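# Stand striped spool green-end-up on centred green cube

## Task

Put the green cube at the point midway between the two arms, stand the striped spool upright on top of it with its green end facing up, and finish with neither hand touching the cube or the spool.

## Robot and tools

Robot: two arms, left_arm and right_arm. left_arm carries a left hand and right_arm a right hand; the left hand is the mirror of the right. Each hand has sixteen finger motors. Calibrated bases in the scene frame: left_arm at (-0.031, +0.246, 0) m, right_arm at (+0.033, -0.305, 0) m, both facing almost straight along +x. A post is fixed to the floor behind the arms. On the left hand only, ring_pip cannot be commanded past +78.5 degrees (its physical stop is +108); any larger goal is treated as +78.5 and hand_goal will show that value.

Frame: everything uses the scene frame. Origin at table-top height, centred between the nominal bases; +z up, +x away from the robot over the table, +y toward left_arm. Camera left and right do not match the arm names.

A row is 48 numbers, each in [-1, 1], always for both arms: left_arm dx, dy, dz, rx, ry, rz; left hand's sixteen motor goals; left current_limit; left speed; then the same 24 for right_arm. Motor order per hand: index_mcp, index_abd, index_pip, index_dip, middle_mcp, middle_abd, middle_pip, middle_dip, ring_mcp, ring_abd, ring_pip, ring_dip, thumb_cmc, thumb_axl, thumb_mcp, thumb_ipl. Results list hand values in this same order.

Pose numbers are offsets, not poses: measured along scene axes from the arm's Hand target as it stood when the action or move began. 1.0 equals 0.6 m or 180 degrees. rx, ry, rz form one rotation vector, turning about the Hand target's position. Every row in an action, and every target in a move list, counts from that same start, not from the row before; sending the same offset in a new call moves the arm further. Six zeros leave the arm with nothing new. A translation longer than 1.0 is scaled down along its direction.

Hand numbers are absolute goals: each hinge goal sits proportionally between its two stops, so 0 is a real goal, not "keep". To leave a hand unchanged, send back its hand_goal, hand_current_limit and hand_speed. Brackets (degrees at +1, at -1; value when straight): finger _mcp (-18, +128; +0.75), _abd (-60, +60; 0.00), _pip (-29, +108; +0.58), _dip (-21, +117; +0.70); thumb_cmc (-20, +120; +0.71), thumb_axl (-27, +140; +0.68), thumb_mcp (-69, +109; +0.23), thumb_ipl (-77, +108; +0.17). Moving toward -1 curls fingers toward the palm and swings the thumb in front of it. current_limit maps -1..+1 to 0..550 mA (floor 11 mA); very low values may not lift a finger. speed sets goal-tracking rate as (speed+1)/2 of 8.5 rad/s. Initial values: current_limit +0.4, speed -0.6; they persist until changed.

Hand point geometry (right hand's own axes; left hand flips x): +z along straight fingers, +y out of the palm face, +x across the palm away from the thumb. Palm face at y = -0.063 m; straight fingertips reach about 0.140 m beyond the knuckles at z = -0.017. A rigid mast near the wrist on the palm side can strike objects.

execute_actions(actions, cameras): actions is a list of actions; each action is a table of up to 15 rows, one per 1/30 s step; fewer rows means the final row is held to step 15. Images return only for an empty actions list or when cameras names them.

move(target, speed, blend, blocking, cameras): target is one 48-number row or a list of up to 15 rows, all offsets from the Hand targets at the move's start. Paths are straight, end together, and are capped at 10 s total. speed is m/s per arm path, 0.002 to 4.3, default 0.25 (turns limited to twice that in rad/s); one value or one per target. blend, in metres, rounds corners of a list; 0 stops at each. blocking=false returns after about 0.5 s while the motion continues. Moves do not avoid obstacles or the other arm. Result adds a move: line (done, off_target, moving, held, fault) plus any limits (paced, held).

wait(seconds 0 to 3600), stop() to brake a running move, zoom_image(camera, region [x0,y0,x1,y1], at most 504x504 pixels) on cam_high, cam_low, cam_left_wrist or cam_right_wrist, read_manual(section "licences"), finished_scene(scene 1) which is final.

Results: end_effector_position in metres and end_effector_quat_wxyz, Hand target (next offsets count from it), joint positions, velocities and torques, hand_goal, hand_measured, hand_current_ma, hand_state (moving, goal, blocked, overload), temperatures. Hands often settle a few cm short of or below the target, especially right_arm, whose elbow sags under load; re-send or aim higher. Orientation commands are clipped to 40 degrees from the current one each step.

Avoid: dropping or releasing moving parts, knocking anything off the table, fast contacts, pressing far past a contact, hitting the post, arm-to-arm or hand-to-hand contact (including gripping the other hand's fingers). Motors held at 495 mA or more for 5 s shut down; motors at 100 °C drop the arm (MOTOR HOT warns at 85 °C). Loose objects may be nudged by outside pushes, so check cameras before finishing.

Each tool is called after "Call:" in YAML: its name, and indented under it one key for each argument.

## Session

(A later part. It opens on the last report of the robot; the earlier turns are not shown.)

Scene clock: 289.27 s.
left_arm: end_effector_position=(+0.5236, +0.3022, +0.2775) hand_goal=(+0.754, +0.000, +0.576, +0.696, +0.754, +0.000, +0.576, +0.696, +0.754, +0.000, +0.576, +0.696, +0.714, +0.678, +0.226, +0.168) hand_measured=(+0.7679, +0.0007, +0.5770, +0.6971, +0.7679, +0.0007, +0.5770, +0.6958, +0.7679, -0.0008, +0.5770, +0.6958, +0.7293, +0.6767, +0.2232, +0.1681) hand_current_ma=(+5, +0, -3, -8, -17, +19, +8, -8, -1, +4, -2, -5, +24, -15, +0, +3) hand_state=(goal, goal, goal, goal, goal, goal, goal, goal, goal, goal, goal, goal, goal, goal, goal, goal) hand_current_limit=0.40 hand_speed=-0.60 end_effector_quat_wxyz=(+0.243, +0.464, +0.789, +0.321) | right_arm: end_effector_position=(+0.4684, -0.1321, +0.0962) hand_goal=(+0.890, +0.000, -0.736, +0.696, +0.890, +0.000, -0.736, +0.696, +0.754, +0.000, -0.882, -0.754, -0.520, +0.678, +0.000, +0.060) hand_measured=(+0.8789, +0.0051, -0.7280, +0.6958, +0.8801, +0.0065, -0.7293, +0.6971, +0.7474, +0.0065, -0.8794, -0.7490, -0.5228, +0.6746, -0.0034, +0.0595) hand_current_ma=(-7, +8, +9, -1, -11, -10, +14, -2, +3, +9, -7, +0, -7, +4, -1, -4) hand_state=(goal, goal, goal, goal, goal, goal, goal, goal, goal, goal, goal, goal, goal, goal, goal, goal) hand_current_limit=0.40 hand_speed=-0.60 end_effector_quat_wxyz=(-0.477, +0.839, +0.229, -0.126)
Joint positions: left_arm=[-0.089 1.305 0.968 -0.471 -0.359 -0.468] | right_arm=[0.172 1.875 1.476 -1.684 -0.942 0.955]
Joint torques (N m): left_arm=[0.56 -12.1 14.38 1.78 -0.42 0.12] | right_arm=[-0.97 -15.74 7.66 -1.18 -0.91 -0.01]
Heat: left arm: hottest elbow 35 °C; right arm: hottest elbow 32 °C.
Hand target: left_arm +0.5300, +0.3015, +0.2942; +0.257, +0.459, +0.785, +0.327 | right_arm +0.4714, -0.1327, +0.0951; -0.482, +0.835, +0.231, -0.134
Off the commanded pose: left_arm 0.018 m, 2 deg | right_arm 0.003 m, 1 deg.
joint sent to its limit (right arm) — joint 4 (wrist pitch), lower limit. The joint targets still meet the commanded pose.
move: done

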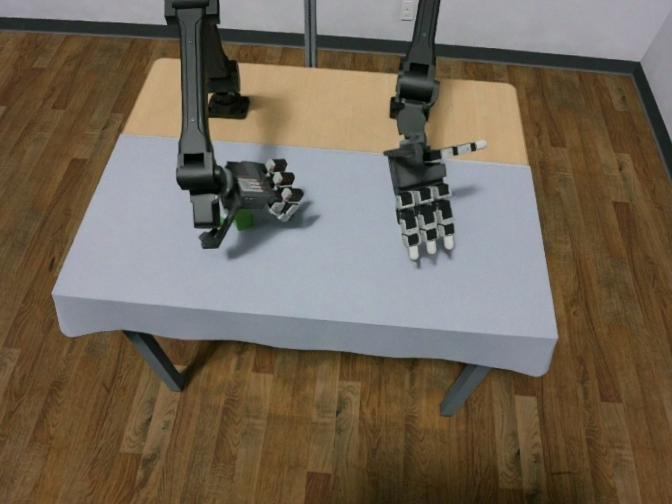

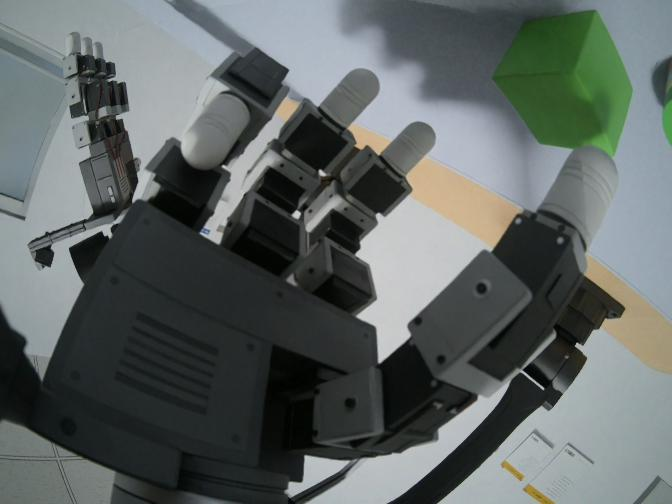

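Call:
move:
  target: [0,0,0,0,0,0, 0.754,0,0.576,0.696,0.754,0,0.576,0.696,0.754,0,0.576,0.696,0.714,0.678,0.226,0.168,0.4,-0.6, -0.003,-0.005,-0.036,0,0,0, 0.89,0,-0.737,0.696,0.89,0,-0.737,0.696,0.753,0,-0.883,-0.754,-0.52,0.677,0.0,0.059,0.4,-0.6]
  speed: 0.08
  cameras: ["cam_right_wrist"]

Call:
zoom_image:
  camera: "cam_right_wrist"
  region: [432, 0, 672, 240]

Scene clock: 298.00 s.
left_arm: end_effector_position=(+0.5236, +0.3022, +0.2775) hand_goal=(+0.754, +0.000, +0.576, +0.696, +0.754, +0.000, +0.576, +0.696, +0.754, +0.000, +0.576, +0.696, +0.714, +0.678, +0.226, +0.168) hand_measured=(+0.7691, +0.0007, +0.5770, +0.6958, +0.7679, -0.0008, +0.5770, +0.6958, +0.7679, -0.0008, +0.5770, +0.6958, +0.7293, +0.6767, +0.2232, +0.1681) hand_current_ma=(+5, -7, +7, +1, +0, +18, +3, -2, -2, -7, +10, +0, +14, +1, +8, +12) hand_state=(goal, goal, goal, goal, goal, goal, goal, goal, goal, goal, goal, goal, goal, goal, goal, goal) hand_current_limit=0.40 hand_speed=-0.60 end_effector_quat_wxyz=(+0.243, +0.464, +0.789, +0.321) | right_arm: end_effector_position=(+0.4663, -0.1321, +0.0814) hand_goal=(+0.890, +0.000, -0.736, +0.696, +0.890, +0.000, -0.736, +0.696, +0.754, +0.000, -0.882, -0.754, -0.520, +0.678, +0.000, +0.060) hand_measured=(+0.8777, +0.0051, -0.7280, +0.6958, +0.8801, +0.0065, -0.7293, +0.6958, +0.7474, +0.0065, -0.8794, -0.7490, -0.5228, +0.6756, -0.0044, +0.0595) hand_current_ma=(-8, +6, +11, -10, -8, -4, +12, -5, -6, +1, -12, +1, -11, +4, -11, -10) hand_state=(goal, goal, goal, goal, goal, goal, goal, goal, goal, goal, goal, goal, goal, goal, goal, goal) hand_current_limit=0.40 hand_speed=-0.60 end_effector_quat_wxyz=(-0.480, +0.835, +0.233, -0.135)
Joint positions: left_arm=[-0.089 1.305 0.968 -0.471 -0.359 -0.468] | right_arm=[0.172 1.902 1.467 -1.684 -0.942 0.925]
Joint torques (N m): left_arm=[0.44 -11.52 14.35 1.91 -0.4 0.11] | right_arm=[-1.49 -15.62 6.61 -0.55 -0.78 -0.03]
Heat: left arm: hottest elbow 35 °C; right arm: hottest elbow 32 °C.
Hand target: left_arm +0.5300, +0.3015, +0.2942; +0.257, +0.459, +0.785, +0.327 | right_arm +0.4696, -0.1358, +0.0736; -0.482, +0.835, +0.231, -0.134
Off the commanded pose: left_arm 0.018 m, 2 deg | right_arm 0.009 m, 0 deg.
move: done

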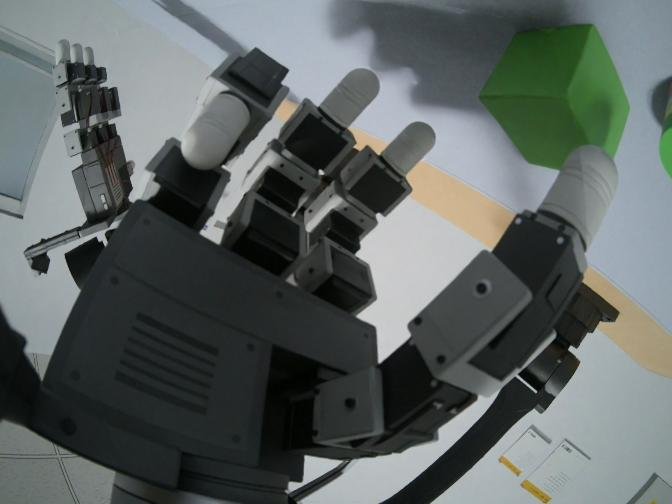

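Scaled by 2.100 from the camera's image (finer frame: 960x720).

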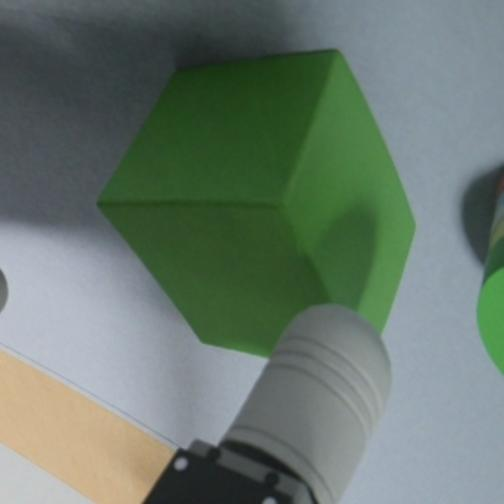

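Call:
move:
  target: [0,0,0,0,0,0, 0.754,0,0.576,0.696,0.754,0,0.576,0.696,0.754,0,0.576,0.696,0.714,0.678,0.226,0.168,0.4,-0.6, -0.0035,-0.0105,-0.022,0,0,0, 0.89,0,-0.737,0.696,0.89,0,-0.737,0.696,0.753,0,-0.883,-0.754,-0.52,0.677,0.0,0.059,0.4,-0.6]
  speed: 0.08
  cameras: ["cam_right_wrist"]

Call:
zoom_image:
  camera: "cam_right_wrist"
  region: [432, 0, 672, 240]

Scene clock: 301.47 s.
left_arm: end_effector_position=(+0.5236, +0.3022, +0.2775) hand_goal=(+0.754, +0.000, +0.576, +0.696, +0.754, +0.000, +0.576, +0.696, +0.754, +0.000, +0.576, +0.696, +0.714, +0.678, +0.226, +0.168) hand_measured=(+0.7691, +0.0007, +0.5770, +0.6958, +0.7679, +0.0007, +0.5770, +0.6958, +0.7679, -0.0008, +0.5770, +0.6971, +0.7293, +0.6777, +0.2222, +0.1672) hand_current_ma=(+8, +3, +3, -10, -2, +19, +11, -5, -3, +0, +6, -1, +14, -9, +5, +4) hand_state=(goal, goal, goal, goal, goal, goal, goal, goal, goal, goal, goal, goal, goal, goal, goal, goal) hand_current_limit=0.40 hand_speed=-0.60 end_effector_quat_wxyz=(+0.243, +0.464, +0.789, +0.321) | right_arm: end_effector_position=(+0.4641, -0.1376, +0.0700) hand_goal=(+0.890, +0.000, -0.736, +0.696, +0.890, +0.000, -0.736, +0.696, +0.754, +0.000, -0.882, -0.754, -0.520, +0.678, +0.000, +0.060) hand_measured=(+0.8789, +0.0065, -0.7280, +0.6958, +0.8801, +0.0065, -0.7293, +0.6958, +0.7474, +0.0065, -0.8807, -0.7490, -0.5228, +0.6746, -0.0034, +0.0595) hand_current_ma=(-8, +9, +9, -5, -13, -9, +15, -2, +5, +0, -10, +4, -11, +7, -6, -5) hand_state=(goal, goal, goal, goal, goal, goal, goal, goal, goal, goal, goal, goal, goal, goal, goal, goal) hand_current_limit=0.40 hand_speed=-0.60 end_effector_quat_wxyz=(-0.482, +0.834, +0.232, -0.134)
Joint positions: left_arm=[-0.089 1.305 0.968 -0.471 -0.359 -0.468] | right_arm=[0.161 1.91 1.444 -1.666 -0.939 0.909]
Joint torques (N m): left_arm=[0.67 -11.75 14.32 1.87 -0.4 0.11] | right_arm=[-1.61 -15.27 6.45 -0.49 -0.64 -0.01]
Heat: left arm: hottest elbow 35 °C; right arm: hottest elbow 32 °C.
Hand target: left_arm +0.5300, +0.3015, +0.2942; +0.257, +0.459, +0.785, +0.327 | right_arm +0.4674, -0.1420, +0.0603; -0.482, +0.835, +0.231, -0.134
Off the commanded pose: left_arm 0.018 m, 2 deg | right_arm 0.011 m, 0 deg.
move: off_target (right_arm)

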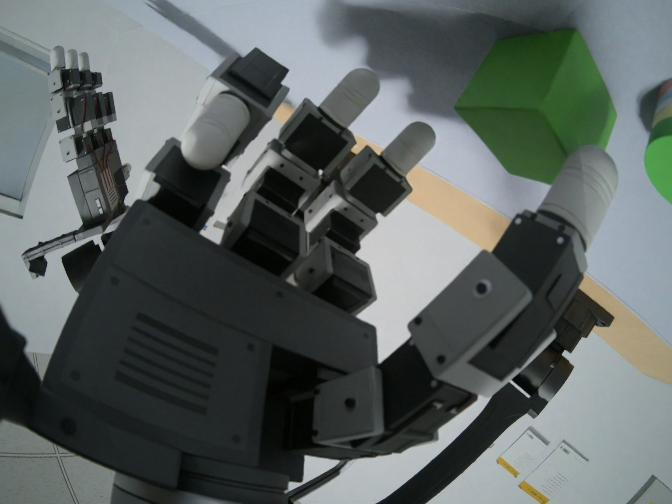

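Scaled by 2.100 from the camera's image (finer frame: 960x720).

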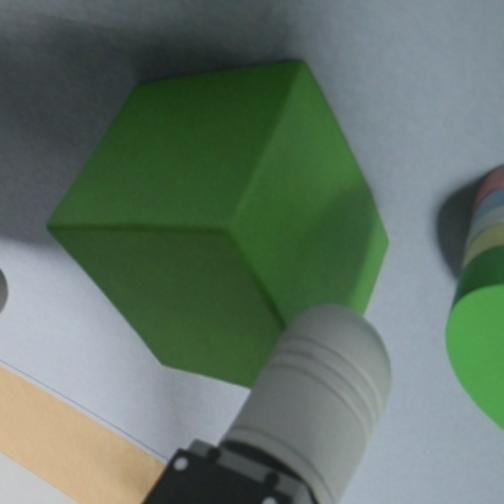

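Call:
move:
  target: [0,0,0,0,0,0, 0.754,0,0.576,0.696,0.754,0,0.576,0.696,0.754,0,0.576,0.696,0.714,0.678,0.226,0.168,0.4,-0.6, 0,-0.002,-0.03,0,0,0, 0.89,0,-0.737,0.696,0.89,0,-0.737,0.696,0.753,0,-0.883,-0.754,-0.52,0.677,0.0,0.059,0.4,-0.6]
  speed: 0.06
  cameras: ["cam_right_wrist"]

Call:
zoom_image:
  camera: "cam_right_wrist"
  region: [432, 0, 672, 240]

Scene clock: 305.53 s.
left_arm: end_effector_position=(+0.5236, +0.3022, +0.2775) hand_goal=(+0.754, +0.000, +0.576, +0.696, +0.754, +0.000, +0.576, +0.696, +0.754, +0.000, +0.576, +0.696, +0.714, +0.678, +0.226, +0.168) hand_measured=(+0.7691, +0.0007, +0.5770, +0.6971, +0.7679, +0.0007, +0.5757, +0.6958, +0.7679, +0.0007, +0.5770, +0.6958, +0.7305, +0.6777, +0.2222, +0.1681) hand_current_ma=(+10, +1, +13, -3, -19, +0, +7, -4, +4, -6, -1, -3, +5, +5, -10, -3) hand_state=(goal, goal, goal, goal, goal, goal, goal, goal, goal, goal, goal, goal, goal, goal, goal, goal) hand_current_limit=0.40 hand_speed=-0.60 end_effector_quat_wxyz=(+0.243, +0.464, +0.789, +0.321) | right_arm: end_effector_position=(+0.4639, -0.1377, +0.0508) hand_goal=(+0.890, +0.000, -0.736, +0.696, +0.890, +0.000, -0.736, +0.696, +0.754, +0.000, -0.882, -0.754, -0.520, +0.678, +0.000, +0.060) hand_measured=(+0.8789, +0.0051, -0.7280, +0.6958, +0.8801, +0.0051, -0.7280, +0.6958, +0.7462, +0.0051, -0.8794, -0.7490, -0.5228, +0.6746, -0.0034, +0.0595) hand_current_ma=(-11, +4, +12, -4, -8, -6, +19, -7, -1, +2, -3, +7, -14, +6, -4, -6) hand_state=(goal, goal, goal, goal, goal, goal, goal, goal, goal, goal, goal, goal, goal, goal, goal, goal) hand_current_limit=0.40 hand_speed=-0.60 end_effector_quat_wxyz=(-0.482, +0.834, +0.233, -0.136)
Joint positions: left_arm=[-0.089 1.305 0.968 -0.471 -0.359 -0.468] | right_arm=[0.161 1.936 1.426 -1.628 -0.938 0.905]
Joint torques (N m): left_arm=[0.67 -12.04 14.32 1.87 -0.4 0.11] | right_arm=[-1.96 -15.44 6.23 -0.46 -0.65 -0.01]
Heat: left arm: hottest elbow 35 °C; right arm: hottest elbow 32 °C.
Hand target: left_arm +0.5300, +0.3015, +0.2942; +0.257, +0.459, +0.785, +0.327 | right_arm +0.4676, -0.1431, +0.0423; -0.482, +0.835, +0.231, -0.134
Off the commanded pose: left_arm 0.018 m, 2 deg | right_arm 0.011 m, 0 deg.
move: off_target (right_arm)

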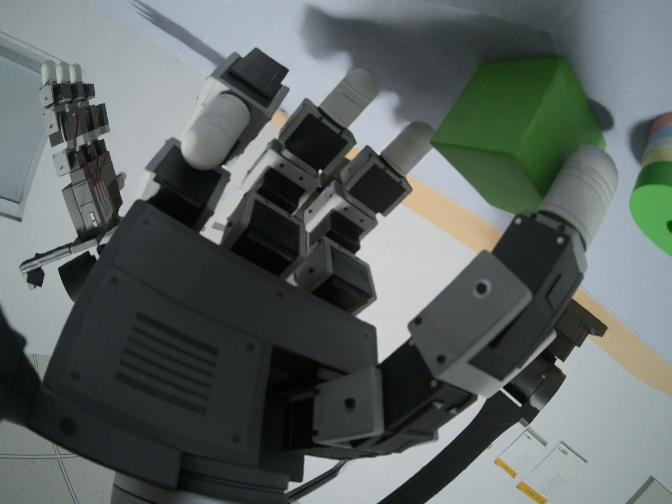

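Scaled by 2.100 from the camera's image (finer frame: 960x720).

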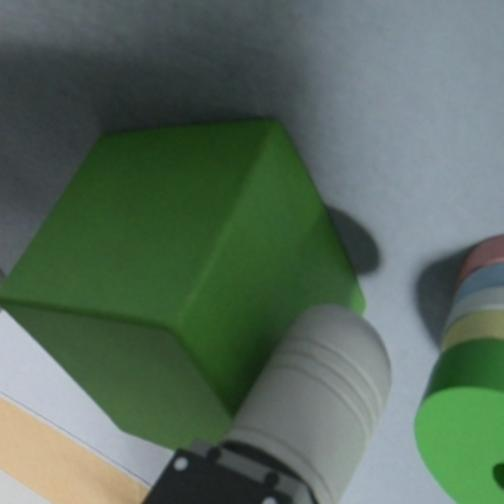

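Call:
move:
  target: [0,0,0,0,0,0, 0.754,0,0.576,0.696,0.754,0,0.576,0.696,0.754,0,0.576,0.696,0.714,0.678,0.226,0.168,0.4,-0.6, 0,0,-0.025,0,0,0, 0.89,0,-0.737,0.696,0.89,0,-0.737,0.696,0.753,0,-0.883,-0.754,-0.52,0.677,0.0,0.059,0.4,-0.6]
  speed: 0.06
  cameras: ["cam_right_wrist"]

Scene clock: 308.07 s.
left_arm: end_effector_position=(+0.5236, +0.3022, +0.2775) hand_goal=(+0.754, +0.000, +0.576, +0.696, +0.754, +0.000, +0.576, +0.696, +0.754, +0.000, +0.576, +0.696, +0.714, +0.678, +0.226, +0.168) hand_measured=(+0.7691, +0.0007, +0.5770, +0.6958, +0.7679, -0.0008, +0.5770, +0.6958, +0.7691, -0.0008, +0.5770, +0.6958, +0.7293, +0.6777, +0.2232, +0.1681) hand_current_ma=(+9, +3, +3, -11, -3, +11, +10, -2, +6, -7, +9, -3, +10, -9, -3, +6) hand_state=(goal, goal, goal, goal, goal, goal, goal, goal, goal, goal, goal, goal, goal, goal, goal, goal) hand_current_limit=0.40 hand_speed=-0.60 end_effector_quat_wxyz=(+0.243, +0.464, +0.789, +0.321) | right_arm: end_effector_position=(+0.4644, -0.1376, +0.0365) hand_goal=(+0.890, +0.000, -0.736, +0.696, +0.890, +0.000, -0.736, +0.696, +0.754, +0.000, -0.882, -0.754, -0.520, +0.678, +0.000, +0.060) hand_measured=(+0.8789, +0.0065, -0.7293, +0.6958, +0.8801, +0.0065, -0.7280, +0.6958, +0.7474, +0.0065, -0.8807, -0.7490, -0.5228, +0.6746, -0.0034, +0.0595) hand_current_ma=(-13, +6, +10, -4, -19, -7, +8, -6, +3, +8, -12, -3, -13, +9, -9, -6) hand_state=(goal, goal, goal, goal, goal, goal, goal, goal, goal, goal, goal, goal, goal, goal, goal, goal) hand_current_limit=0.40 hand_speed=-0.60 end_effector_quat_wxyz=(-0.482, +0.834, +0.233, -0.135)
Joint positions: left_arm=[-0.089 1.305 0.968 -0.471 -0.359 -0.468] | right_arm=[0.161 1.955 1.414 -1.595 -0.938 0.905]
Joint torques (N m): left_arm=[0.67 -11.58 14.35 1.87 -0.41 0.12] | right_arm=[-1.73 -15.56 6.15 -0.53 -0.64 -0.03]
Heat: left arm: hottest elbow 35 °C; right arm: hottest elbow 32 °C.
Hand target: left_arm +0.5300, +0.3015, +0.2942; +0.257, +0.459, +0.785, +0.327 | right_arm +0.4675, -0.1431, +0.0273; -0.482, +0.835, +0.231, -0.134
Off the commanded pose: left_arm 0.018 m, 2 deg | right_arm 0.011 m, 0 deg.
move: off_target (right_arm)

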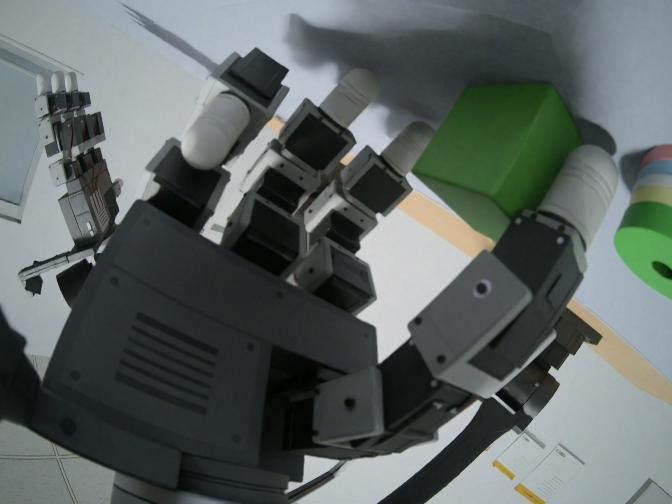

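Call:
move:
  target: [0,0,0,0,0,0, 0.754,0,0.576,0.696,0.754,0,0.576,0.696,0.754,0,0.576,0.696,0.714,0.678,0.226,0.168,0.4,-0.6, 0,0,0,0,0,0, 0.5,0,-0.737,0.696,0.89,0,-0.737,0.696,0.753,0,-0.883,-0.754,-0.52,0.677,0.0,0.059,0.0,-0.93]
  speed: 0.06
  cameras: ["cam_right_wrist"]

Scene clock: 312.67 s.
left_arm: end_effector_position=(+0.5236, +0.3022, +0.2775) hand_goal=(+0.754, +0.000, +0.576, +0.696, +0.754, +0.000, +0.576, +0.696, +0.754, +0.000, +0.576, +0.696, +0.714, +0.678, +0.226, +0.168) hand_measured=(+0.7691, +0.0007, +0.5770, +0.6958, +0.7679, -0.0008, +0.5770, +0.6958, +0.7691, -0.0008, +0.5770, +0.6958, +0.7293, +0.6777, +0.2232, +0.1672) hand_current_ma=(+2, -4, +10, -10, -10, +16, +2, -6, -6, +1, +15, -9, +11, -4, +9, +11) hand_state=(goal, goal, goal, goal, goal, goal, goal, goal, goal, goal, goal, goal, goal, goal, goal, goal) hand_current_limit=0.40 hand_speed=-0.60 end_effector_quat_wxyz=(+0.243, +0.464, +0.789, +0.321) | right_arm: end_effector_position=(+0.4644, -0.1376, +0.0365) hand_goal=(+0.500, +0.000, -0.736, +0.696, +0.890, +0.000, -0.736, +0.696, +0.754, +0.000, -0.882, -0.754, -0.520, +0.678, +0.000, +0.060) hand_measured=(+0.5002, +0.0065, -0.7280, +0.6958, +0.8801, +0.0051, -0.7293, +0.6958, +0.7474, +0.0065, -0.8794, -0.7490, -0.5228, +0.6746, -0.0034, +0.0595) hand_current_ma=(+6, +2, +11, -2, -17, -5, +11, +0, +3, +4, -3, -2, -11, +0, -10, -12) hand_state=(goal, goal, goal, goal, goal, goal, goal, goal, goal, goal, goal, goal, goal, goal, goal, goal) hand_current_limit=0.00 hand_speed=-0.93 end_effector_quat_wxyz=(-0.482, +0.834, +0.233, -0.135)
Joint positions: left_arm=[-0.089 1.305 0.968 -0.471 -0.359 -0.468] | right_arm=[0.161 1.955 1.414 -1.595 -0.938 0.905]
Joint torques (N m): left_arm=[0.44 -11.87 14.34 1.95 -0.4 0.1] | right_arm=[-1.79 -15.56 6.16 -0.46 -0.62 -0.01]
Heat: left arm: hottest elbow 35 °C; right arm: hottest elbow 31 °C.
Hand target: left_arm +0.5300, +0.3015, +0.2942; +0.257, +0.459, +0.785, +0.327 | right_arm +0.4675, -0.1431, +0.0273; -0.482, +0.835, +0.231, -0.134
Off the commanded pose: left_arm 0.018 m, 2 deg | right_arm 0.011 m, 0 deg.
move: done

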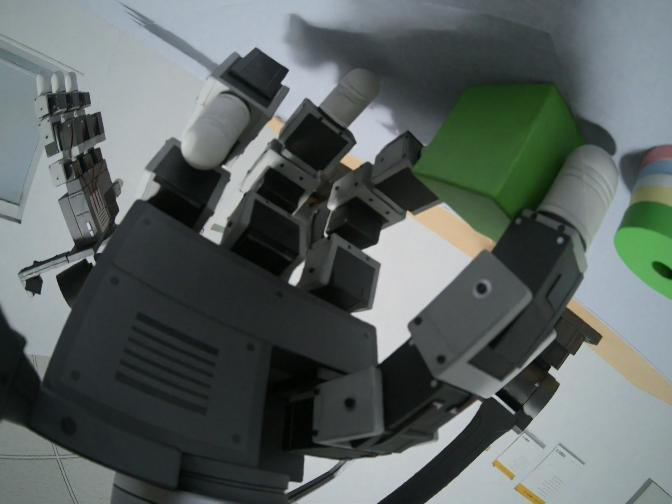

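Call:
move:
  target: [0,0,0,0,0,0, 0.754,0,0.576,0.696,0.754,0,0.576,0.696,0.754,0,0.576,0.696,0.714,0.678,0.226,0.168,0.4,-0.6, 0,0,0,0,0,0, 0.4,0,-0.737,0.696,0.89,0,-0.737,0.696,0.753,0,-0.883,-0.754,-0.52,0.677,0.0,0.059,0.0,-0.93]
  speed: 0.06
  cameras: ["cam_right_wrist"]

Scene clock: 318.27 s.
left_arm: end_effector_position=(+0.5236, +0.3022, +0.2775) hand_goal=(+0.754, +0.000, +0.576, +0.696, +0.754, +0.000, +0.576, +0.696, +0.754, +0.000, +0.576, +0.696, +0.714, +0.678, +0.226, +0.168) hand_measured=(+0.7691, -0.0008, +0.5770, +0.6958, +0.7679, -0.0008, +0.5770, +0.6958, +0.7679, +0.0007, +0.5770, +0.6958, +0.7293, +0.6777, +0.2222, +0.1672) hand_current_ma=(+6, -4, +6, -20, -13, +6, +5, +2, -3, -1, +2, -1, +6, -13, -1, +4) hand_state=(goal, goal, goal, goal, goal, goal, goal, goal, goal, goal, goal, goal, goal, goal, goal, goal) hand_current_limit=0.40 hand_speed=-0.60 end_effector_quat_wxyz=(+0.243, +0.464, +0.789, +0.321) | right_arm: end_effector_position=(+0.4644, -0.1376, +0.0365) hand_goal=(+0.400, +0.000, -0.736, +0.696, +0.890, +0.000, -0.736, +0.696, +0.754, +0.000, -0.882, -0.754, -0.520, +0.678, +0.000, +0.060) hand_measured=(+0.4580, +0.0051, -0.7139, +0.7047, +0.8801, +0.0065, -0.7293, +0.6958, +0.7474, +0.0051, -0.8807, -0.7490, -0.5228, +0.6798, +0.0114, +0.0643) hand_current_ma=(+69, +6, +29, -2, -15, -5, +19, -10, -3, -1, -5, +7, -7, +13, +9, -3) hand_state=(blocked, goal, blocked, goal, goal, goal, goal, goal, goal, goal, goal, goal, goal, goal, goal, goal) hand_current_limit=0.00 hand_speed=-0.93 end_effector_quat_wxyz=(-0.482, +0.834, +0.233, -0.135)
Joint positions: left_arm=[-0.089 1.305 0.968 -0.471 -0.359 -0.468] | right_arm=[0.161 1.955 1.414 -1.595 -0.938 0.904]
Joint torques (N m): left_arm=[0.44 -11.81 14.34 1.88 -0.4 0.11] | right_arm=[-1.79 -15.56 6.11 -0.49 -0.62 -0.02]
Heat: left arm: hottest elbow 35 °C; right arm: hottest elbow 31 °C.
Hand target: left_arm +0.5300, +0.3015, +0.2942; +0.257, +0.459, +0.785, +0.327 | right_arm +0.4675, -0.1431, +0.0273; -0.482, +0.835, +0.231, -0.134
Off the commanded pose: left_arm 0.018 m, 2 deg | right_arm 0.011 m, 0 deg.
move: done

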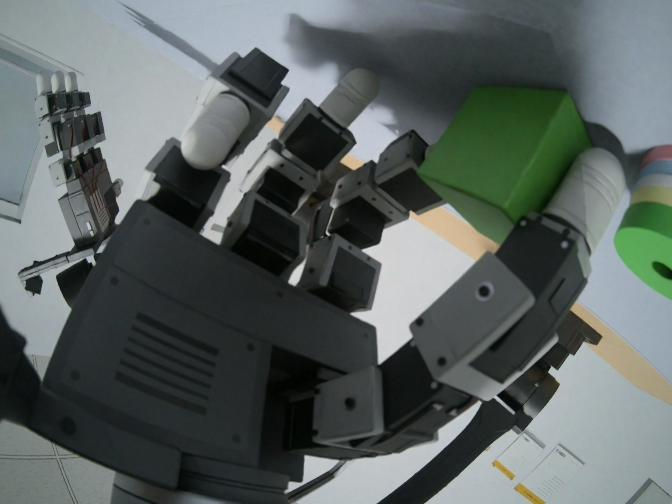

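Call:
move:
  target: [0,0,0,0,0,0, 0.754,0,0.576,0.696,0.754,0,0.576,0.696,0.754,0,0.576,0.696,0.714,0.678,0.226,0.168,0.4,-0.6, 0,0,0,0,0,0, 0.29,0,-0.737,0.696,0.89,0,-0.737,0.696,0.753,0,-0.883,-0.754,-0.52,0.677,-0.06,0.059,0.0,-0.9]
  speed: 0.06
  cameras: ["cam_right_wrist"]

Scene clock: 322.97 s.
left_arm: end_effector_position=(+0.5236, +0.3022, +0.2775) hand_goal=(+0.754, +0.000, +0.576, +0.696, +0.754, +0.000, +0.576, +0.696, +0.754, +0.000, +0.576, +0.696, +0.714, +0.678, +0.226, +0.168) hand_measured=(+0.7691, -0.0008, +0.5770, +0.6958, +0.7667, +0.0007, +0.5757, +0.6958, +0.7691, +0.0007, +0.5770, +0.6958, +0.7293, +0.6777, +0.2232, +0.1672) hand_current_ma=(-8, +6, +7, -7, -2, +5, +3, -4, -9, +12, -5, +0, +7, -2, -1, +14) hand_state=(goal, goal, goal, goal, goal, goal, goal, goal, goal, goal, goal, goal, goal, goal, goal, goal) hand_current_limit=0.40 hand_speed=-0.60 end_effector_quat_wxyz=(+0.243, +0.464, +0.789, +0.321) | right_arm: end_effector_position=(+0.4644, -0.1376, +0.0365) hand_goal=(+0.290, +0.000, -0.736, +0.696, +0.890, +0.000, -0.736, +0.696, +0.754, +0.000, -0.882, -0.754, -0.520, +0.678, -0.060, +0.060) hand_measured=(+0.4411, -0.0008, -0.7010, +0.7098, +0.8813, +0.0065, -0.7280, +0.6958, +0.7462, +0.0065, -0.8794, -0.7490, -0.5228, +0.6809, +0.0134, +0.0709) hand_current_ma=(+252, +1, +41, +5, -10, +3, +14, -8, -1, +4, -5, +4, -9, +5, +113, +4) hand_state=(blocked, goal, blocked, goal, goal, goal, goal, goal, goal, goal, goal, goal, goal, goal, blocked, goal) hand_current_limit=0.00 hand_speed=-0.90 end_effector_quat_wxyz=(-0.482, +0.834, +0.233, -0.135)
Joint positions: left_arm=[-0.089 1.305 0.968 -0.471 -0.359 -0.468] | right_arm=[0.161 1.955 1.414 -1.595 -0.938 0.904]
Joint torques (N m): left_arm=[0.62 -11.69 14.37 1.87 -0.39 0.1] | right_arm=[-1.96 -15.5 6.13 -0.49 -0.63 0]
Heat: left arm: hottest elbow 35 °C; right arm: hottest elbow 31 °C.
Hand target: left_arm +0.5300, +0.3015, +0.2942; +0.257, +0.459, +0.785, +0.327 | right_arm +0.4675, -0.1431, +0.0273; -0.482, +0.835, +0.231, -0.134
Off the commanded pose: left_arm 0.018 m, 2 deg | right_arm 0.011 m, 0 deg.
move: done

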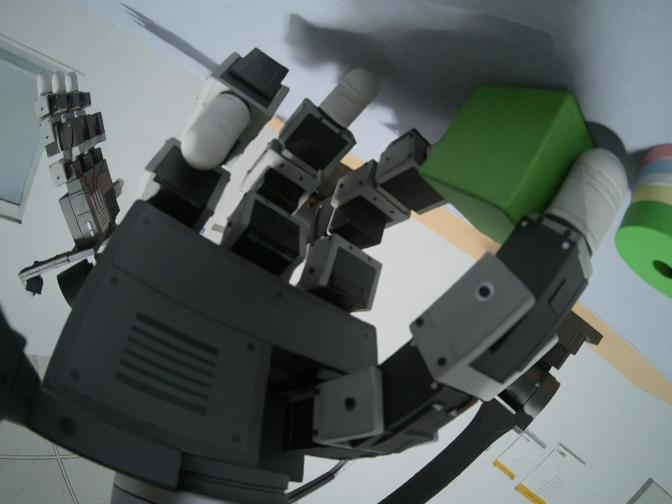

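Call:
move:
  target: [0,0,0,0,0,0, 0.754,0,0.576,0.696,0.754,0,0.576,0.696,0.754,0,0.576,0.696,0.714,0.678,0.226,0.168,0.4,-0.6, 0,0.004,0.055,0,0,0, 0.29,0,-0.737,0.696,0.89,0,-0.737,0.696,0.753,0,-0.883,-0.754,-0.52,0.677,-0.06,0.059,0.0,-0.9]
  speed: 0.06
  cameras: ["cam_right_wrist","cam_high"]

Scene clock: 326.23 s.
left_arm: end_effector_position=(+0.5236, +0.3022, +0.2775) hand_goal=(+0.754, +0.000, +0.576, +0.696, +0.754, +0.000, +0.576, +0.696, +0.754, +0.000, +0.576, +0.696, +0.714, +0.678, +0.226, +0.168) hand_measured=(+0.7691, +0.0007, +0.5770, +0.6958, +0.7679, +0.0007, +0.5770, +0.6971, +0.7691, -0.0008, +0.5770, +0.6958, +0.7293, +0.6777, +0.2222, +0.1681) hand_current_ma=(-3, +1, +6, -13, -8, +10, -1, -10, -8, +6, +9, -2, +5, -8, +2, +1) hand_state=(goal, goal, goal, goal, goal, goal, goal, goal, goal, goal, goal, goal, goal, goal, goal, goal) hand_current_limit=0.40 hand_speed=-0.60 end_effector_quat_wxyz=(+0.243, +0.464, +0.789, +0.321) | right_arm: end_effector_position=(+0.4567, -0.1390, +0.0441) hand_goal=(+0.290, +0.000, -0.736, +0.696, +0.890, +0.000, -0.736, +0.696, +0.754, +0.000, -0.882, -0.754, -0.520, +0.678, -0.060, +0.060) hand_measured=(+0.4230, -0.0008, -0.6844, +0.7200, +0.8801, +0.0065, -0.7293, +0.6958, +0.7474, +0.0065, -0.8794, -0.7490, -0.5228, +0.6746, +0.0124, +0.0776) hand_current_ma=(+210, +1, +63, +10, -15, -4, +9, -4, -1, +4, -9, -3, -12, +2, +118, +16) hand_state=(blocked, goal, blocked, blocked, goal, goal, goal, goal, goal, goal, goal, goal, goal, goal, blocked, goal) hand_current_limit=0.00 hand_speed=-0.90 end_effector_quat_wxyz=(-0.483, +0.833, +0.226, -0.148)
Joint positions: left_arm=[-0.089 1.305 0.968 -0.471 -0.359 -0.468] | right_arm=[0.161 1.946 1.414 -1.634 -0.938 0.904]
Joint torques (N m): left_arm=[0.44 -11.75 14.34 1.81 -0.42 0.11] | right_arm=[-1.26 -18.67 8.35 -1.51 -0.7 0.06]
Heat: left arm: hottest elbow 35 °C; right arm: hottest elbow 31 °C.
Hand target: left_arm +0.5300, +0.3015, +0.2942; +0.257, +0.459, +0.785, +0.327 | right_arm +0.4676, -0.1407, +0.0604; -0.482, +0.835, +0.231, -0.133
Off the commanded pose: left_arm 0.018 m, 2 deg | right_arm 0.020 m, 2 deg.
move: off_target (right_arm)
Images, in order (width x height): cam_high 672x504, cam_right_wrist 672x504.

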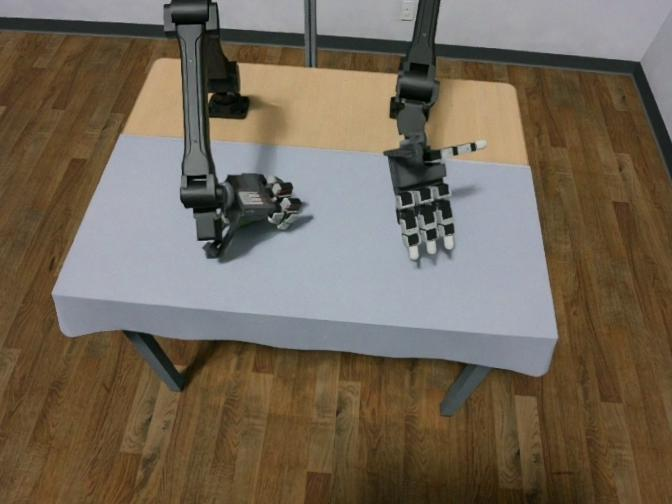

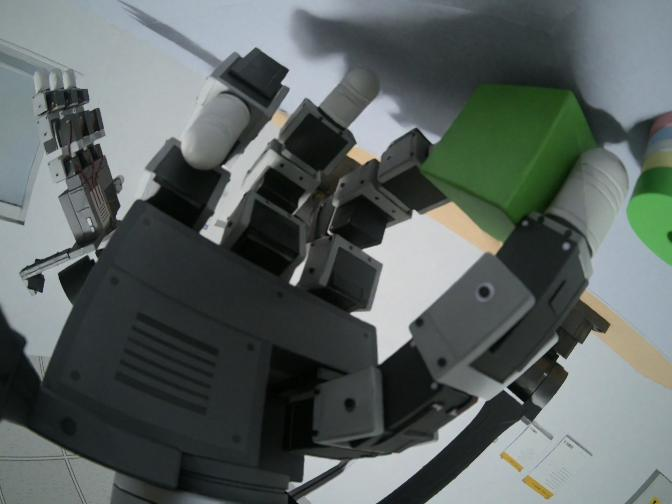

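Call:
zoom_image:
  camera: "cam_right_wrist"
  region: [372, 40, 672, 280]

Scaled by 1.680 from the camera's image (finer frame: 960x720).

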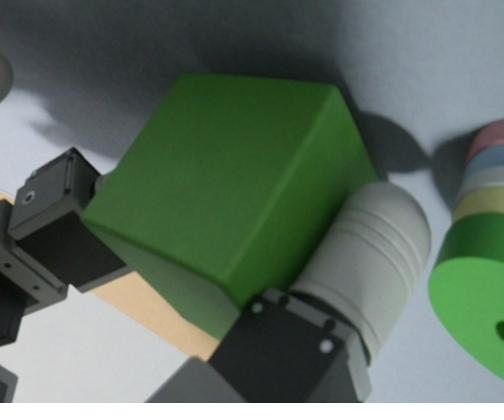

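Call:
move:
  target:
    - [0,0,0,0,0,0, 0.754,0,0.576,0.696,0.754,0,0.576,0.696,0.754,0,0.576,0.696,0.714,0.678,0.226,0.168,0.4,-0.6, -0.01,0.05,0.025,0,0,0, 0.29,0,-0.737,0.696,0.89,0,-0.737,0.696,0.753,0,-0.883,-0.754,-0.52,0.677,-0.06,0.059,0.0,-0.9]
    - [0,0,0,0,0,0, 0.754,0,0.576,0.696,0.754,0,0.576,0.696,0.754,0,0.576,0.696,0.714,0.678,0.226,0.168,0.4,-0.6, -0.031,0.305,0.025,0,0,0, 0.29,0,-0.737,0.696,0.89,0,-0.737,0.696,0.753,0,-0.883,-0.754,-0.52,0.677,-0.06,0.059,0.0,-0.9]
  speed: 0.1
  blend: 0.015
  cameras: ["cam_right_wrist","cam_high"]

Scene clock: 337.03 s.
left_arm: end_effector_position=(+0.5236, +0.3022, +0.2775) hand_goal=(+0.754, +0.000, +0.576, +0.696, +0.754, +0.000, +0.576, +0.696, +0.754, +0.000, +0.576, +0.696, +0.714, +0.678, +0.226, +0.168) hand_measured=(+0.7691, -0.0008, +0.5770, +0.6958, +0.7679, -0.0008, +0.5770, +0.6958, +0.7679, -0.0008, +0.5770, +0.6958, +0.7293, +0.6767, +0.2222, +0.1672) hand_current_ma=(+5, +13, +8, -6, +0, -4, -4, -7, -4, +3, +7, -14, +4, -8, -4, -5) hand_state=(goal, goal, goal, goal, goal, goal, goal, goal, goal, goal, goal, goal, goal, goal, goal, goal) hand_current_limit=0.40 hand_speed=-0.60 end_effector_quat_wxyz=(+0.243, +0.464, +0.789, +0.321) | right_arm: end_effector_position=(+0.4379, +0.0332, +0.0685) hand_goal=(+0.290, +0.000, -0.736, +0.696, +0.890, +0.000, -0.736, +0.696, +0.754, +0.000, -0.882, -0.754, -0.520, +0.678, -0.060, +0.060) hand_measured=(+0.4218, -0.0008, -0.6831, +0.7213, +0.8801, +0.0065, -0.7293, +0.6958, +0.7474, +0.0065, -0.8794, -0.7490, -0.5228, +0.6746, +0.0124, +0.0786) hand_current_ma=(+200, +8, +64, +19, -10, +0, +12, -1, +1, +3, -14, -2, -10, +8, +119, +17) hand_state=(blocked, goal, blocked, blocked, goal, goal, goal, goal, goal, goal, goal, goal, goal, goal, blocked, goal) hand_current_limit=0.00 hand_speed=-0.90 end_effector_quat_wxyz=(-0.479, +0.836, +0.225, -0.145)
Joint positions: left_arm=[-0.089 1.305 0.968 -0.471 -0.359 -0.468] | right_arm=[0.483 1.91 1.468 -1.238 -1.045 1.475]
Joint torques (N m): left_arm=[0.85 -11.93 14.32 1.99 -0.39 0.1] | right_arm=[-0.38 -17.14 9.95 0.23 -1.03 0.16]
Heat: left arm: hottest elbow 35 °C; right arm: hottest elbow 31 °C.
Hand target: left_arm +0.5300, +0.3015, +0.2942; +0.257, +0.459, +0.785, +0.327 | right_arm +0.4491, +0.0422, +0.0754; -0.482, +0.835, +0.231, -0.133
Off the commanded pose: left_arm 0.018 m, 2 deg | right_arm 0.016 m, 1 deg.
move: off_target (right_arm)
Images, in order (width x height): cam_high 672x504, cam_right_wrist 672x504.

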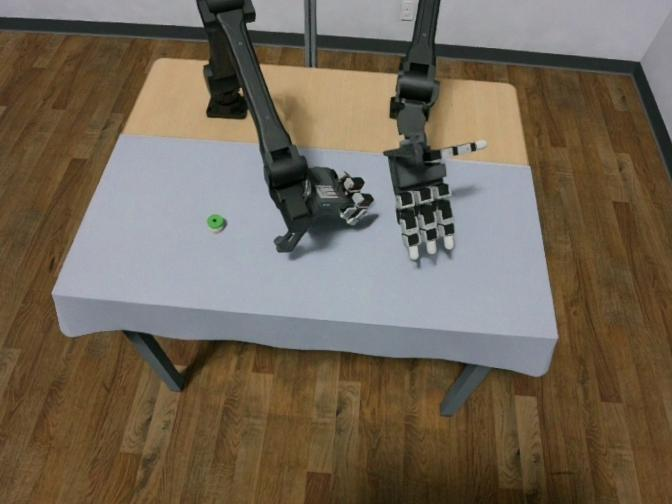

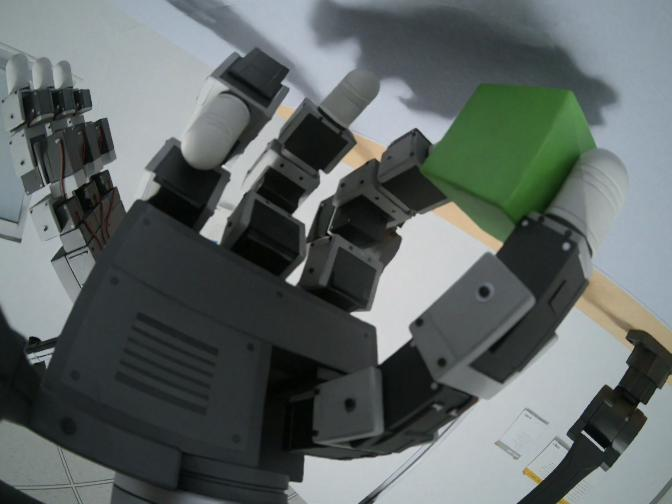

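Call:
move:
  target: [0,0,0,0,0,0, 0.754,0,0.576,0.696,0.754,0,0.576,0.696,0.754,0,0.576,0.696,0.714,0.678,0.226,0.168,0.4,-0.6, 0,0.02,-0.055,0,0,0, 0.29,0,-0.737,0.696,0.89,0,-0.737,0.696,0.753,0,-0.883,-0.754,-0.52,0.677,-0.06,0.059,0.0,-0.9]
  speed: 0.06
  cameras: ["cam_right_wrist"]

Scene clock: 343.20 s.
left_arm: end_effector_position=(+0.5236, +0.3022, +0.2775) hand_goal=(+0.754, +0.000, +0.576, +0.696, +0.754, +0.000, +0.576, +0.696, +0.754, +0.000, +0.576, +0.696, +0.714, +0.678, +0.226, +0.168) hand_measured=(+0.7691, +0.0007, +0.5770, +0.6958, +0.7679, -0.0008, +0.5770, +0.6958, +0.7679, -0.0008, +0.5770, +0.6958, +0.7293, +0.6767, +0.2222, +0.1672) hand_current_ma=(-1, +0, +18, -12, -7, +5, +8, -6, +3, +0, +9, -14, +14, -4, -5, +1) hand_state=(goal, goal, goal, goal, goal, goal, goal, goal, goal, goal, goal, goal, goal, goal, goal, goal) hand_current_limit=0.40 hand_speed=-0.60 end_effector_quat_wxyz=(+0.243, +0.464, +0.789, +0.321) | right_arm: end_effector_position=(+0.4483, +0.0470, +0.0452) hand_goal=(+0.290, +0.000, -0.736, +0.696, +0.890, +0.000, -0.736, +0.696, +0.754, +0.000, -0.882, -0.754, -0.520, +0.678, -0.060, +0.060) hand_measured=(+0.4218, -0.0008, -0.6831, +0.7213, +0.8801, +0.0051, -0.7293, +0.6971, +0.7474, +0.0065, -0.8794, -0.7490, -0.5228, +0.6735, +0.0124, +0.0786) hand_current_ma=(+207, +6, +70, +13, -13, -10, +14, -4, -1, +7, -11, +5, -7, +10, +121, +12) hand_state=(blocked, goal, blocked, blocked, goal, goal, goal, goal, goal, goal, goal, goal, goal, goal, blocked, goal) hand_current_limit=0.00 hand_speed=-0.90 end_effector_quat_wxyz=(-0.482, +0.835, +0.229, -0.132)
Joint positions: left_arm=[-0.089 1.305 0.968 -0.471 -0.359 -0.468] | right_arm=[0.496 1.951 1.468 -1.138 -1.045 1.513]
Joint torques (N m): left_arm=[0.56 -11.69 14.32 1.96 -0.39 0.12] | right_arm=[0.21 -17.14 8.13 0.34 -1.07 0.15]
Heat: left arm: hottest elbow 36 °C; right arm: hottest elbow 32 °C.
Hand target: left_arm +0.5300, +0.3015, +0.2942; +0.257, +0.459, +0.785, +0.327 | right_arm +0.4489, +0.0542, +0.0423; -0.482, +0.835, +0.231, -0.134
Off the commanded pose: left_arm 0.018 m, 2 deg | right_arm 0.008 m, 0 deg.
move: done

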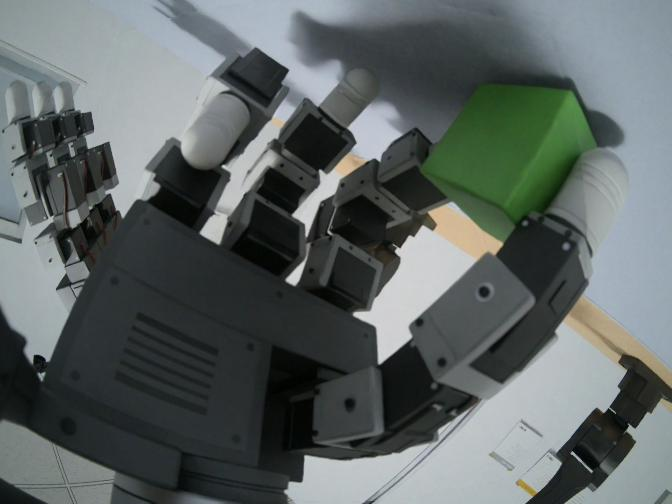

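Call:
move:
  target: [0,0,0,0,0,0, 0.754,0,0.576,0.696,0.754,0,0.576,0.696,0.754,0,0.576,0.696,0.714,0.678,0.226,0.168,0.4,-0.6, 0,0,-0.0145,0,0,0, 0.29,0,-0.737,0.696,0.89,0,-0.737,0.696,0.753,0,-0.883,-0.754,-0.52,0.677,-0.06,0.059,0.0,-0.9]
  speed: 0.03
  cameras: ["cam_right_wrist"]

Call:
zoom_image:
  camera: "cam_right_wrist"
  region: [372, 40, 672, 280]

Scene clock: 346.63 s.
left_arm: end_effector_position=(+0.5236, +0.3022, +0.2775) hand_goal=(+0.754, +0.000, +0.576, +0.696, +0.754, +0.000, +0.576, +0.696, +0.754, +0.000, +0.576, +0.696, +0.714, +0.678, +0.226, +0.168) hand_measured=(+0.7691, -0.0008, +0.5770, +0.6958, +0.7679, +0.0007, +0.5770, +0.6958, +0.7679, -0.0008, +0.5770, +0.6958, +0.7293, +0.6777, +0.2222, +0.1681) hand_current_ma=(+2, +0, +9, +3, -3, +5, +2, -9, -5, -6, +1, -9, +8, -2, -4, +3) hand_state=(goal, goal, goal, goal, goal, goal, goal, goal, goal, goal, goal, goal, goal, goal, goal, goal) hand_current_limit=0.40 hand_speed=-0.60 end_effector_quat_wxyz=(+0.243, +0.464, +0.789, +0.321) | right_arm: end_effector_position=(+0.4517, +0.0489, +0.0414) hand_goal=(+0.290, +0.000, -0.736, +0.696, +0.890, +0.000, -0.736, +0.696, +0.754, +0.000, -0.882, -0.754, -0.520, +0.678, -0.060, +0.060) hand_measured=(+0.4218, +0.0021, -0.6818, +0.7213, +0.8801, +0.0065, -0.7280, +0.6958, +0.7474, +0.0065, -0.8794, -0.7490, -0.5228, +0.6735, +0.0124, +0.0786) hand_current_ma=(+212, +13, +63, +19, -13, -3, +23, -10, -2, +6, -8, +4, -10, +4, +112, +14) hand_state=(blocked, goal, blocked, blocked, goal, goal, goal, goal, goal, goal, goal, goal, goal, goal, blocked, goal) hand_current_limit=0.00 hand_speed=-0.90 end_effector_quat_wxyz=(-0.483, +0.835, +0.232, -0.127)
Joint positions: left_arm=[-0.089 1.305 0.968 -0.471 -0.359 -0.468] | right_arm=[0.496 1.957 1.468 -1.119 -1.045 1.514]
Joint torques (N m): left_arm=[0.56 -11.87 14.41 1.91 -0.41 0.12] | right_arm=[0.15 -16.97 7.46 0.36 -1.06 0.15]
Heat: left arm: hottest elbow 36 °C; right arm: hottest elbow 32 °C.
Hand target: left_arm +0.5300, +0.3015, +0.2942; +0.257, +0.459, +0.785, +0.327 | right_arm +0.4490, +0.0543, +0.0337; -0.482, +0.835, +0.231, -0.134
Off the commanded pose: left_arm 0.018 m, 2 deg | right_arm 0.010 m, 1 deg.
move: done

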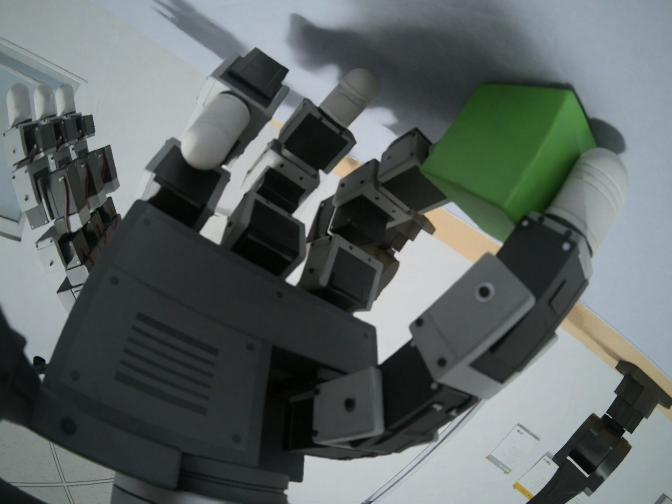

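Scaled by 1.680 from the camera's image (finer frame: 960x720).

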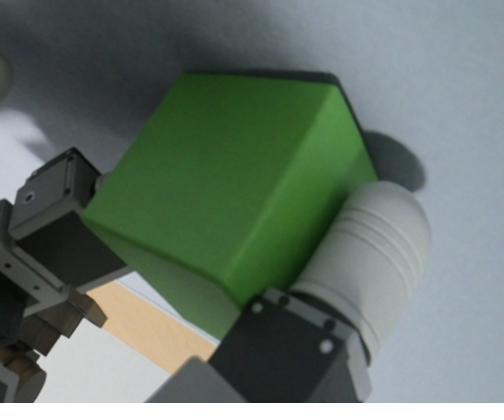

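Call:
move:
  target: [0,0,0,0,0,0, 0.754,0,0.576,0.696,0.754,0,0.576,0.696,0.754,0,0.576,0.696,0.714,0.678,0.226,0.168,0.4,-0.6, -0.003,0,-0.0105,0,0,0, 0.29,0,-0.737,0.696,0.89,0,-0.737,0.696,0.753,0,-0.883,-0.754,-0.52,0.677,-0.06,0.059,0.0,-0.9]
  speed: 0.03
  cameras: ["cam_right_wrist"]

Call:
zoom_image:
  camera: "cam_right_wrist"
  region: [372, 40, 672, 280]

Scene clock: 349.60 s.
left_arm: end_effector_position=(+0.5236, +0.3022, +0.2775) hand_goal=(+0.754, +0.000, +0.576, +0.696, +0.754, +0.000, +0.576, +0.696, +0.754, +0.000, +0.576, +0.696, +0.714, +0.678, +0.226, +0.168) hand_measured=(+0.7691, -0.0008, +0.5770, +0.6958, +0.7667, +0.0007, +0.5770, +0.6958, +0.7679, -0.0008, +0.5770, +0.6958, +0.7293, +0.6777, +0.2222, +0.1672) hand_current_ma=(+8, +3, +12, -3, -10, +8, -2, -9, -1, +0, +9, +6, +9, -3, +1, +8) hand_state=(goal, goal, goal, goal, goal, goal, goal, goal, goal, goal, goal, goal, goal, goal, goal, goal) hand_current_limit=0.40 hand_speed=-0.60 end_effector_quat_wxyz=(+0.243, +0.464, +0.789, +0.321) | right_arm: end_effector_position=(+0.4527, +0.0496, +0.0400) hand_goal=(+0.290, +0.000, -0.736, +0.696, +0.890, +0.000, -0.736, +0.696, +0.754, +0.000, -0.882, -0.754, -0.520, +0.678, -0.060, +0.060) hand_measured=(+0.4206, +0.0051, -0.6831, +0.7200, +0.8801, +0.0065, -0.7293, +0.6958, +0.7462, +0.0065, -0.8794, -0.7490, -0.5240, +0.6798, +0.0134, +0.0805) hand_current_ma=(+204, +5, +58, +17, -16, -2, +17, -7, -2, +4, -7, +2, -8, +1, +113, +18) hand_state=(blocked, goal, blocked, blocked, goal, goal, goal, goal, goal, goal, goal, goal, goal, goal, blocked, blocked) hand_current_limit=0.00 hand_speed=-0.90 end_effector_quat_wxyz=(-0.483, +0.835, +0.231, -0.125)
Joint positions: left_arm=[-0.089 1.305 0.968 -0.471 -0.359 -0.468] | right_arm=[0.496 1.957 1.465 -1.104 -1.045 1.524]
Joint torques (N m): left_arm=[0.44 -11.87 14.32 1.94 -0.39 0.12] | right_arm=[0.32 -16.73 6.72 0.51 -1.06 0.1]
Heat: left arm: hottest elbow 36 °C; right arm: hottest elbow 32 °C.
Hand target: left_arm +0.5300, +0.3015, +0.2942; +0.257, +0.459, +0.785, +0.327 | right_arm +0.4472, +0.0542, +0.0272; -0.482, +0.835, +0.231, -0.134
Off the commanded pose: left_arm 0.018 m, 2 deg | right_arm 0.015 m, 1 deg.
move: off_target (right_arm)

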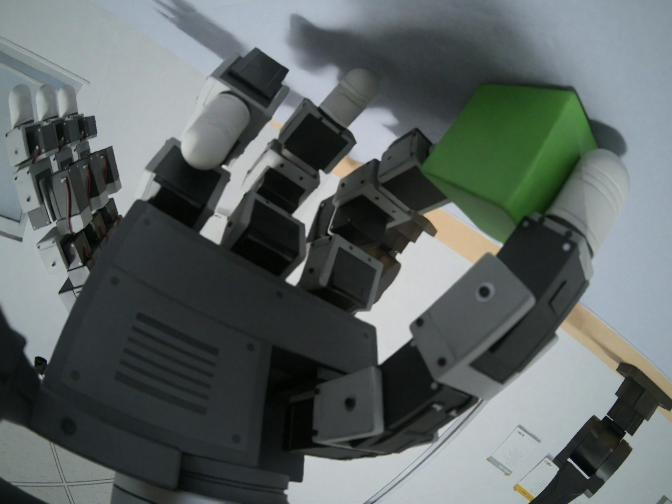

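Scaled by 1.680 from the camera's image (finer frame: 960x720).

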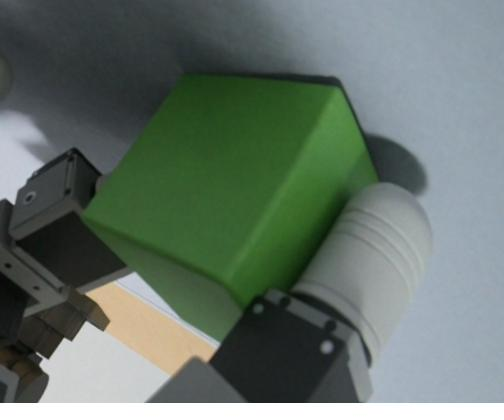

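Call:
move:
  target:
    - [0,0,0,0,0,0, 0.754,0,0.576,0.696,0.754,0,0.576,0.696,0.754,0,0.576,0.696,0.714,0.678,0.226,0.168,0.4,-0.6, 0,0,0,0,0,0, 0.40,0,-0.737,0.696,0.89,0,-0.737,0.696,0.753,0,-0.883,-0.754,-0.52,0.677,0.0,0.059,0.0,-0.95]
    - [0,0,0,0,0,0, 0.754,0,0.576,0.696,0.754,0,0.576,0.696,0.754,0,0.576,0.696,0.714,0.678,0.226,0.168,0.4,-0.6, 0,0,0,0,0,0, 0.6,0,-0.737,0.696,0.89,0,-0.737,0.696,0.753,0,-0.883,-0.754,-0.52,0.677,0.05,0.059,0.0,-0.93]
  speed: 0.03
  cameras: ["cam_right_wrist","cam_high"]

Call:
zoom_image:
  camera: "cam_right_wrist"
  region: [372, 40, 672, 280]

Scene clock: 356.37 s.
left_arm: end_effector_position=(+0.5236, +0.3022, +0.2775) hand_goal=(+0.754, +0.000, +0.576, +0.696, +0.754, +0.000, +0.576, +0.696, +0.754, +0.000, +0.576, +0.696, +0.714, +0.678, +0.226, +0.168) hand_measured=(+0.7691, -0.0008, +0.5770, +0.6958, +0.7679, +0.0007, +0.5770, +0.6971, +0.7691, +0.0007, +0.5770, +0.6958, +0.7293, +0.6767, +0.2222, +0.1672) hand_current_ma=(+7, +5, +8, -21, -13, +8, +10, -8, -7, +12, +13, -1, +15, -8, +1, -1) hand_state=(goal, goal, goal, goal, goal, goal, goal, goal, goal, goal, goal, goal, goal, goal, goal, goal) hand_current_limit=0.40 hand_speed=-0.60 end_effector_quat_wxyz=(+0.243, +0.464, +0.789, +0.321) | right_arm: end_effector_position=(+0.4516, +0.0496, +0.0387) hand_goal=(+0.600, +0.000, -0.736, +0.696, +0.890, +0.000, -0.736, +0.696, +0.754, +0.000, -0.882, -0.754, -0.520, +0.678, +0.050, +0.060) hand_measured=(+0.5738, +0.0007, -0.7216, +0.7047, +0.8801, +0.0065, -0.7293, +0.6958, +0.7474, +0.0065, -0.8794, -0.7490, -0.5228, +0.6798, +0.0441, +0.0652) hand_current_ma=(-29, +6, +14, -1, -8, -9, +17, -6, -3, +3, -6, +9, -13, +8, -11, -4) hand_state=(blocked, goal, goal, goal, goal, goal, goal, goal, goal, goal, goal, goal, goal, goal, goal, goal) hand_current_limit=0.00 hand_speed=-0.93 end_effector_quat_wxyz=(-0.484, +0.835, +0.231, -0.125)
Joint positions: left_arm=[-0.089 1.305 0.968 -0.471 -0.359 -0.468] | right_arm=[0.497 1.957 1.461 -1.1 -1.046 1.525]
Joint torques (N m): left_arm=[0.44 -11.93 14.31 1.99 -0.41 0.09] | right_arm=[0.32 -16.91 6.99 0.43 -1.04 0.1]
Heat: left arm: hottest elbow 36 °C; right arm: hottest elbow 32 °C.
Hand target: left_arm +0.5300, +0.3015, +0.2942; +0.257, +0.459, +0.785, +0.327 | right_arm +0.4472, +0.0541, +0.0272; -0.482, +0.835, +0.231, -0.134
Off the commanded pose: left_arm 0.018 m, 2 deg | right_arm 0.013 m, 1 deg.
move: done; target 2's new numbers were sent with right_arm's hand 0.014 m and 1 deg from that target
Images, in order (width x height): cam_high 672x504, cam_right_wrist 672x504.

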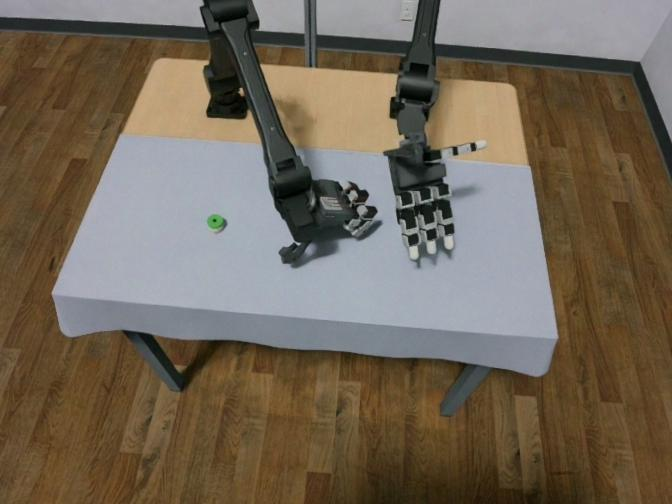

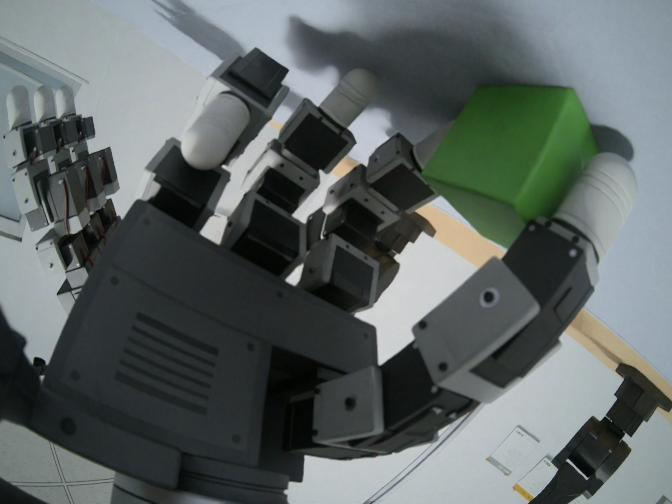

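Scaled by 1.680 from the camera's image (finer frame: 960x720).

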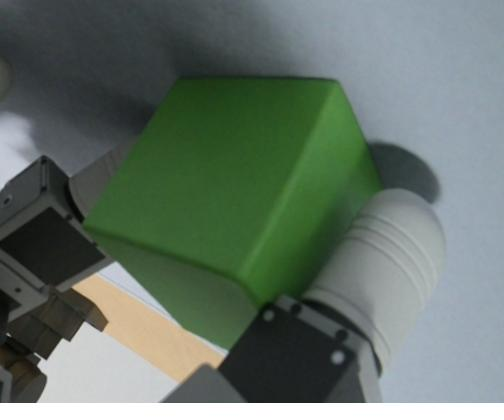

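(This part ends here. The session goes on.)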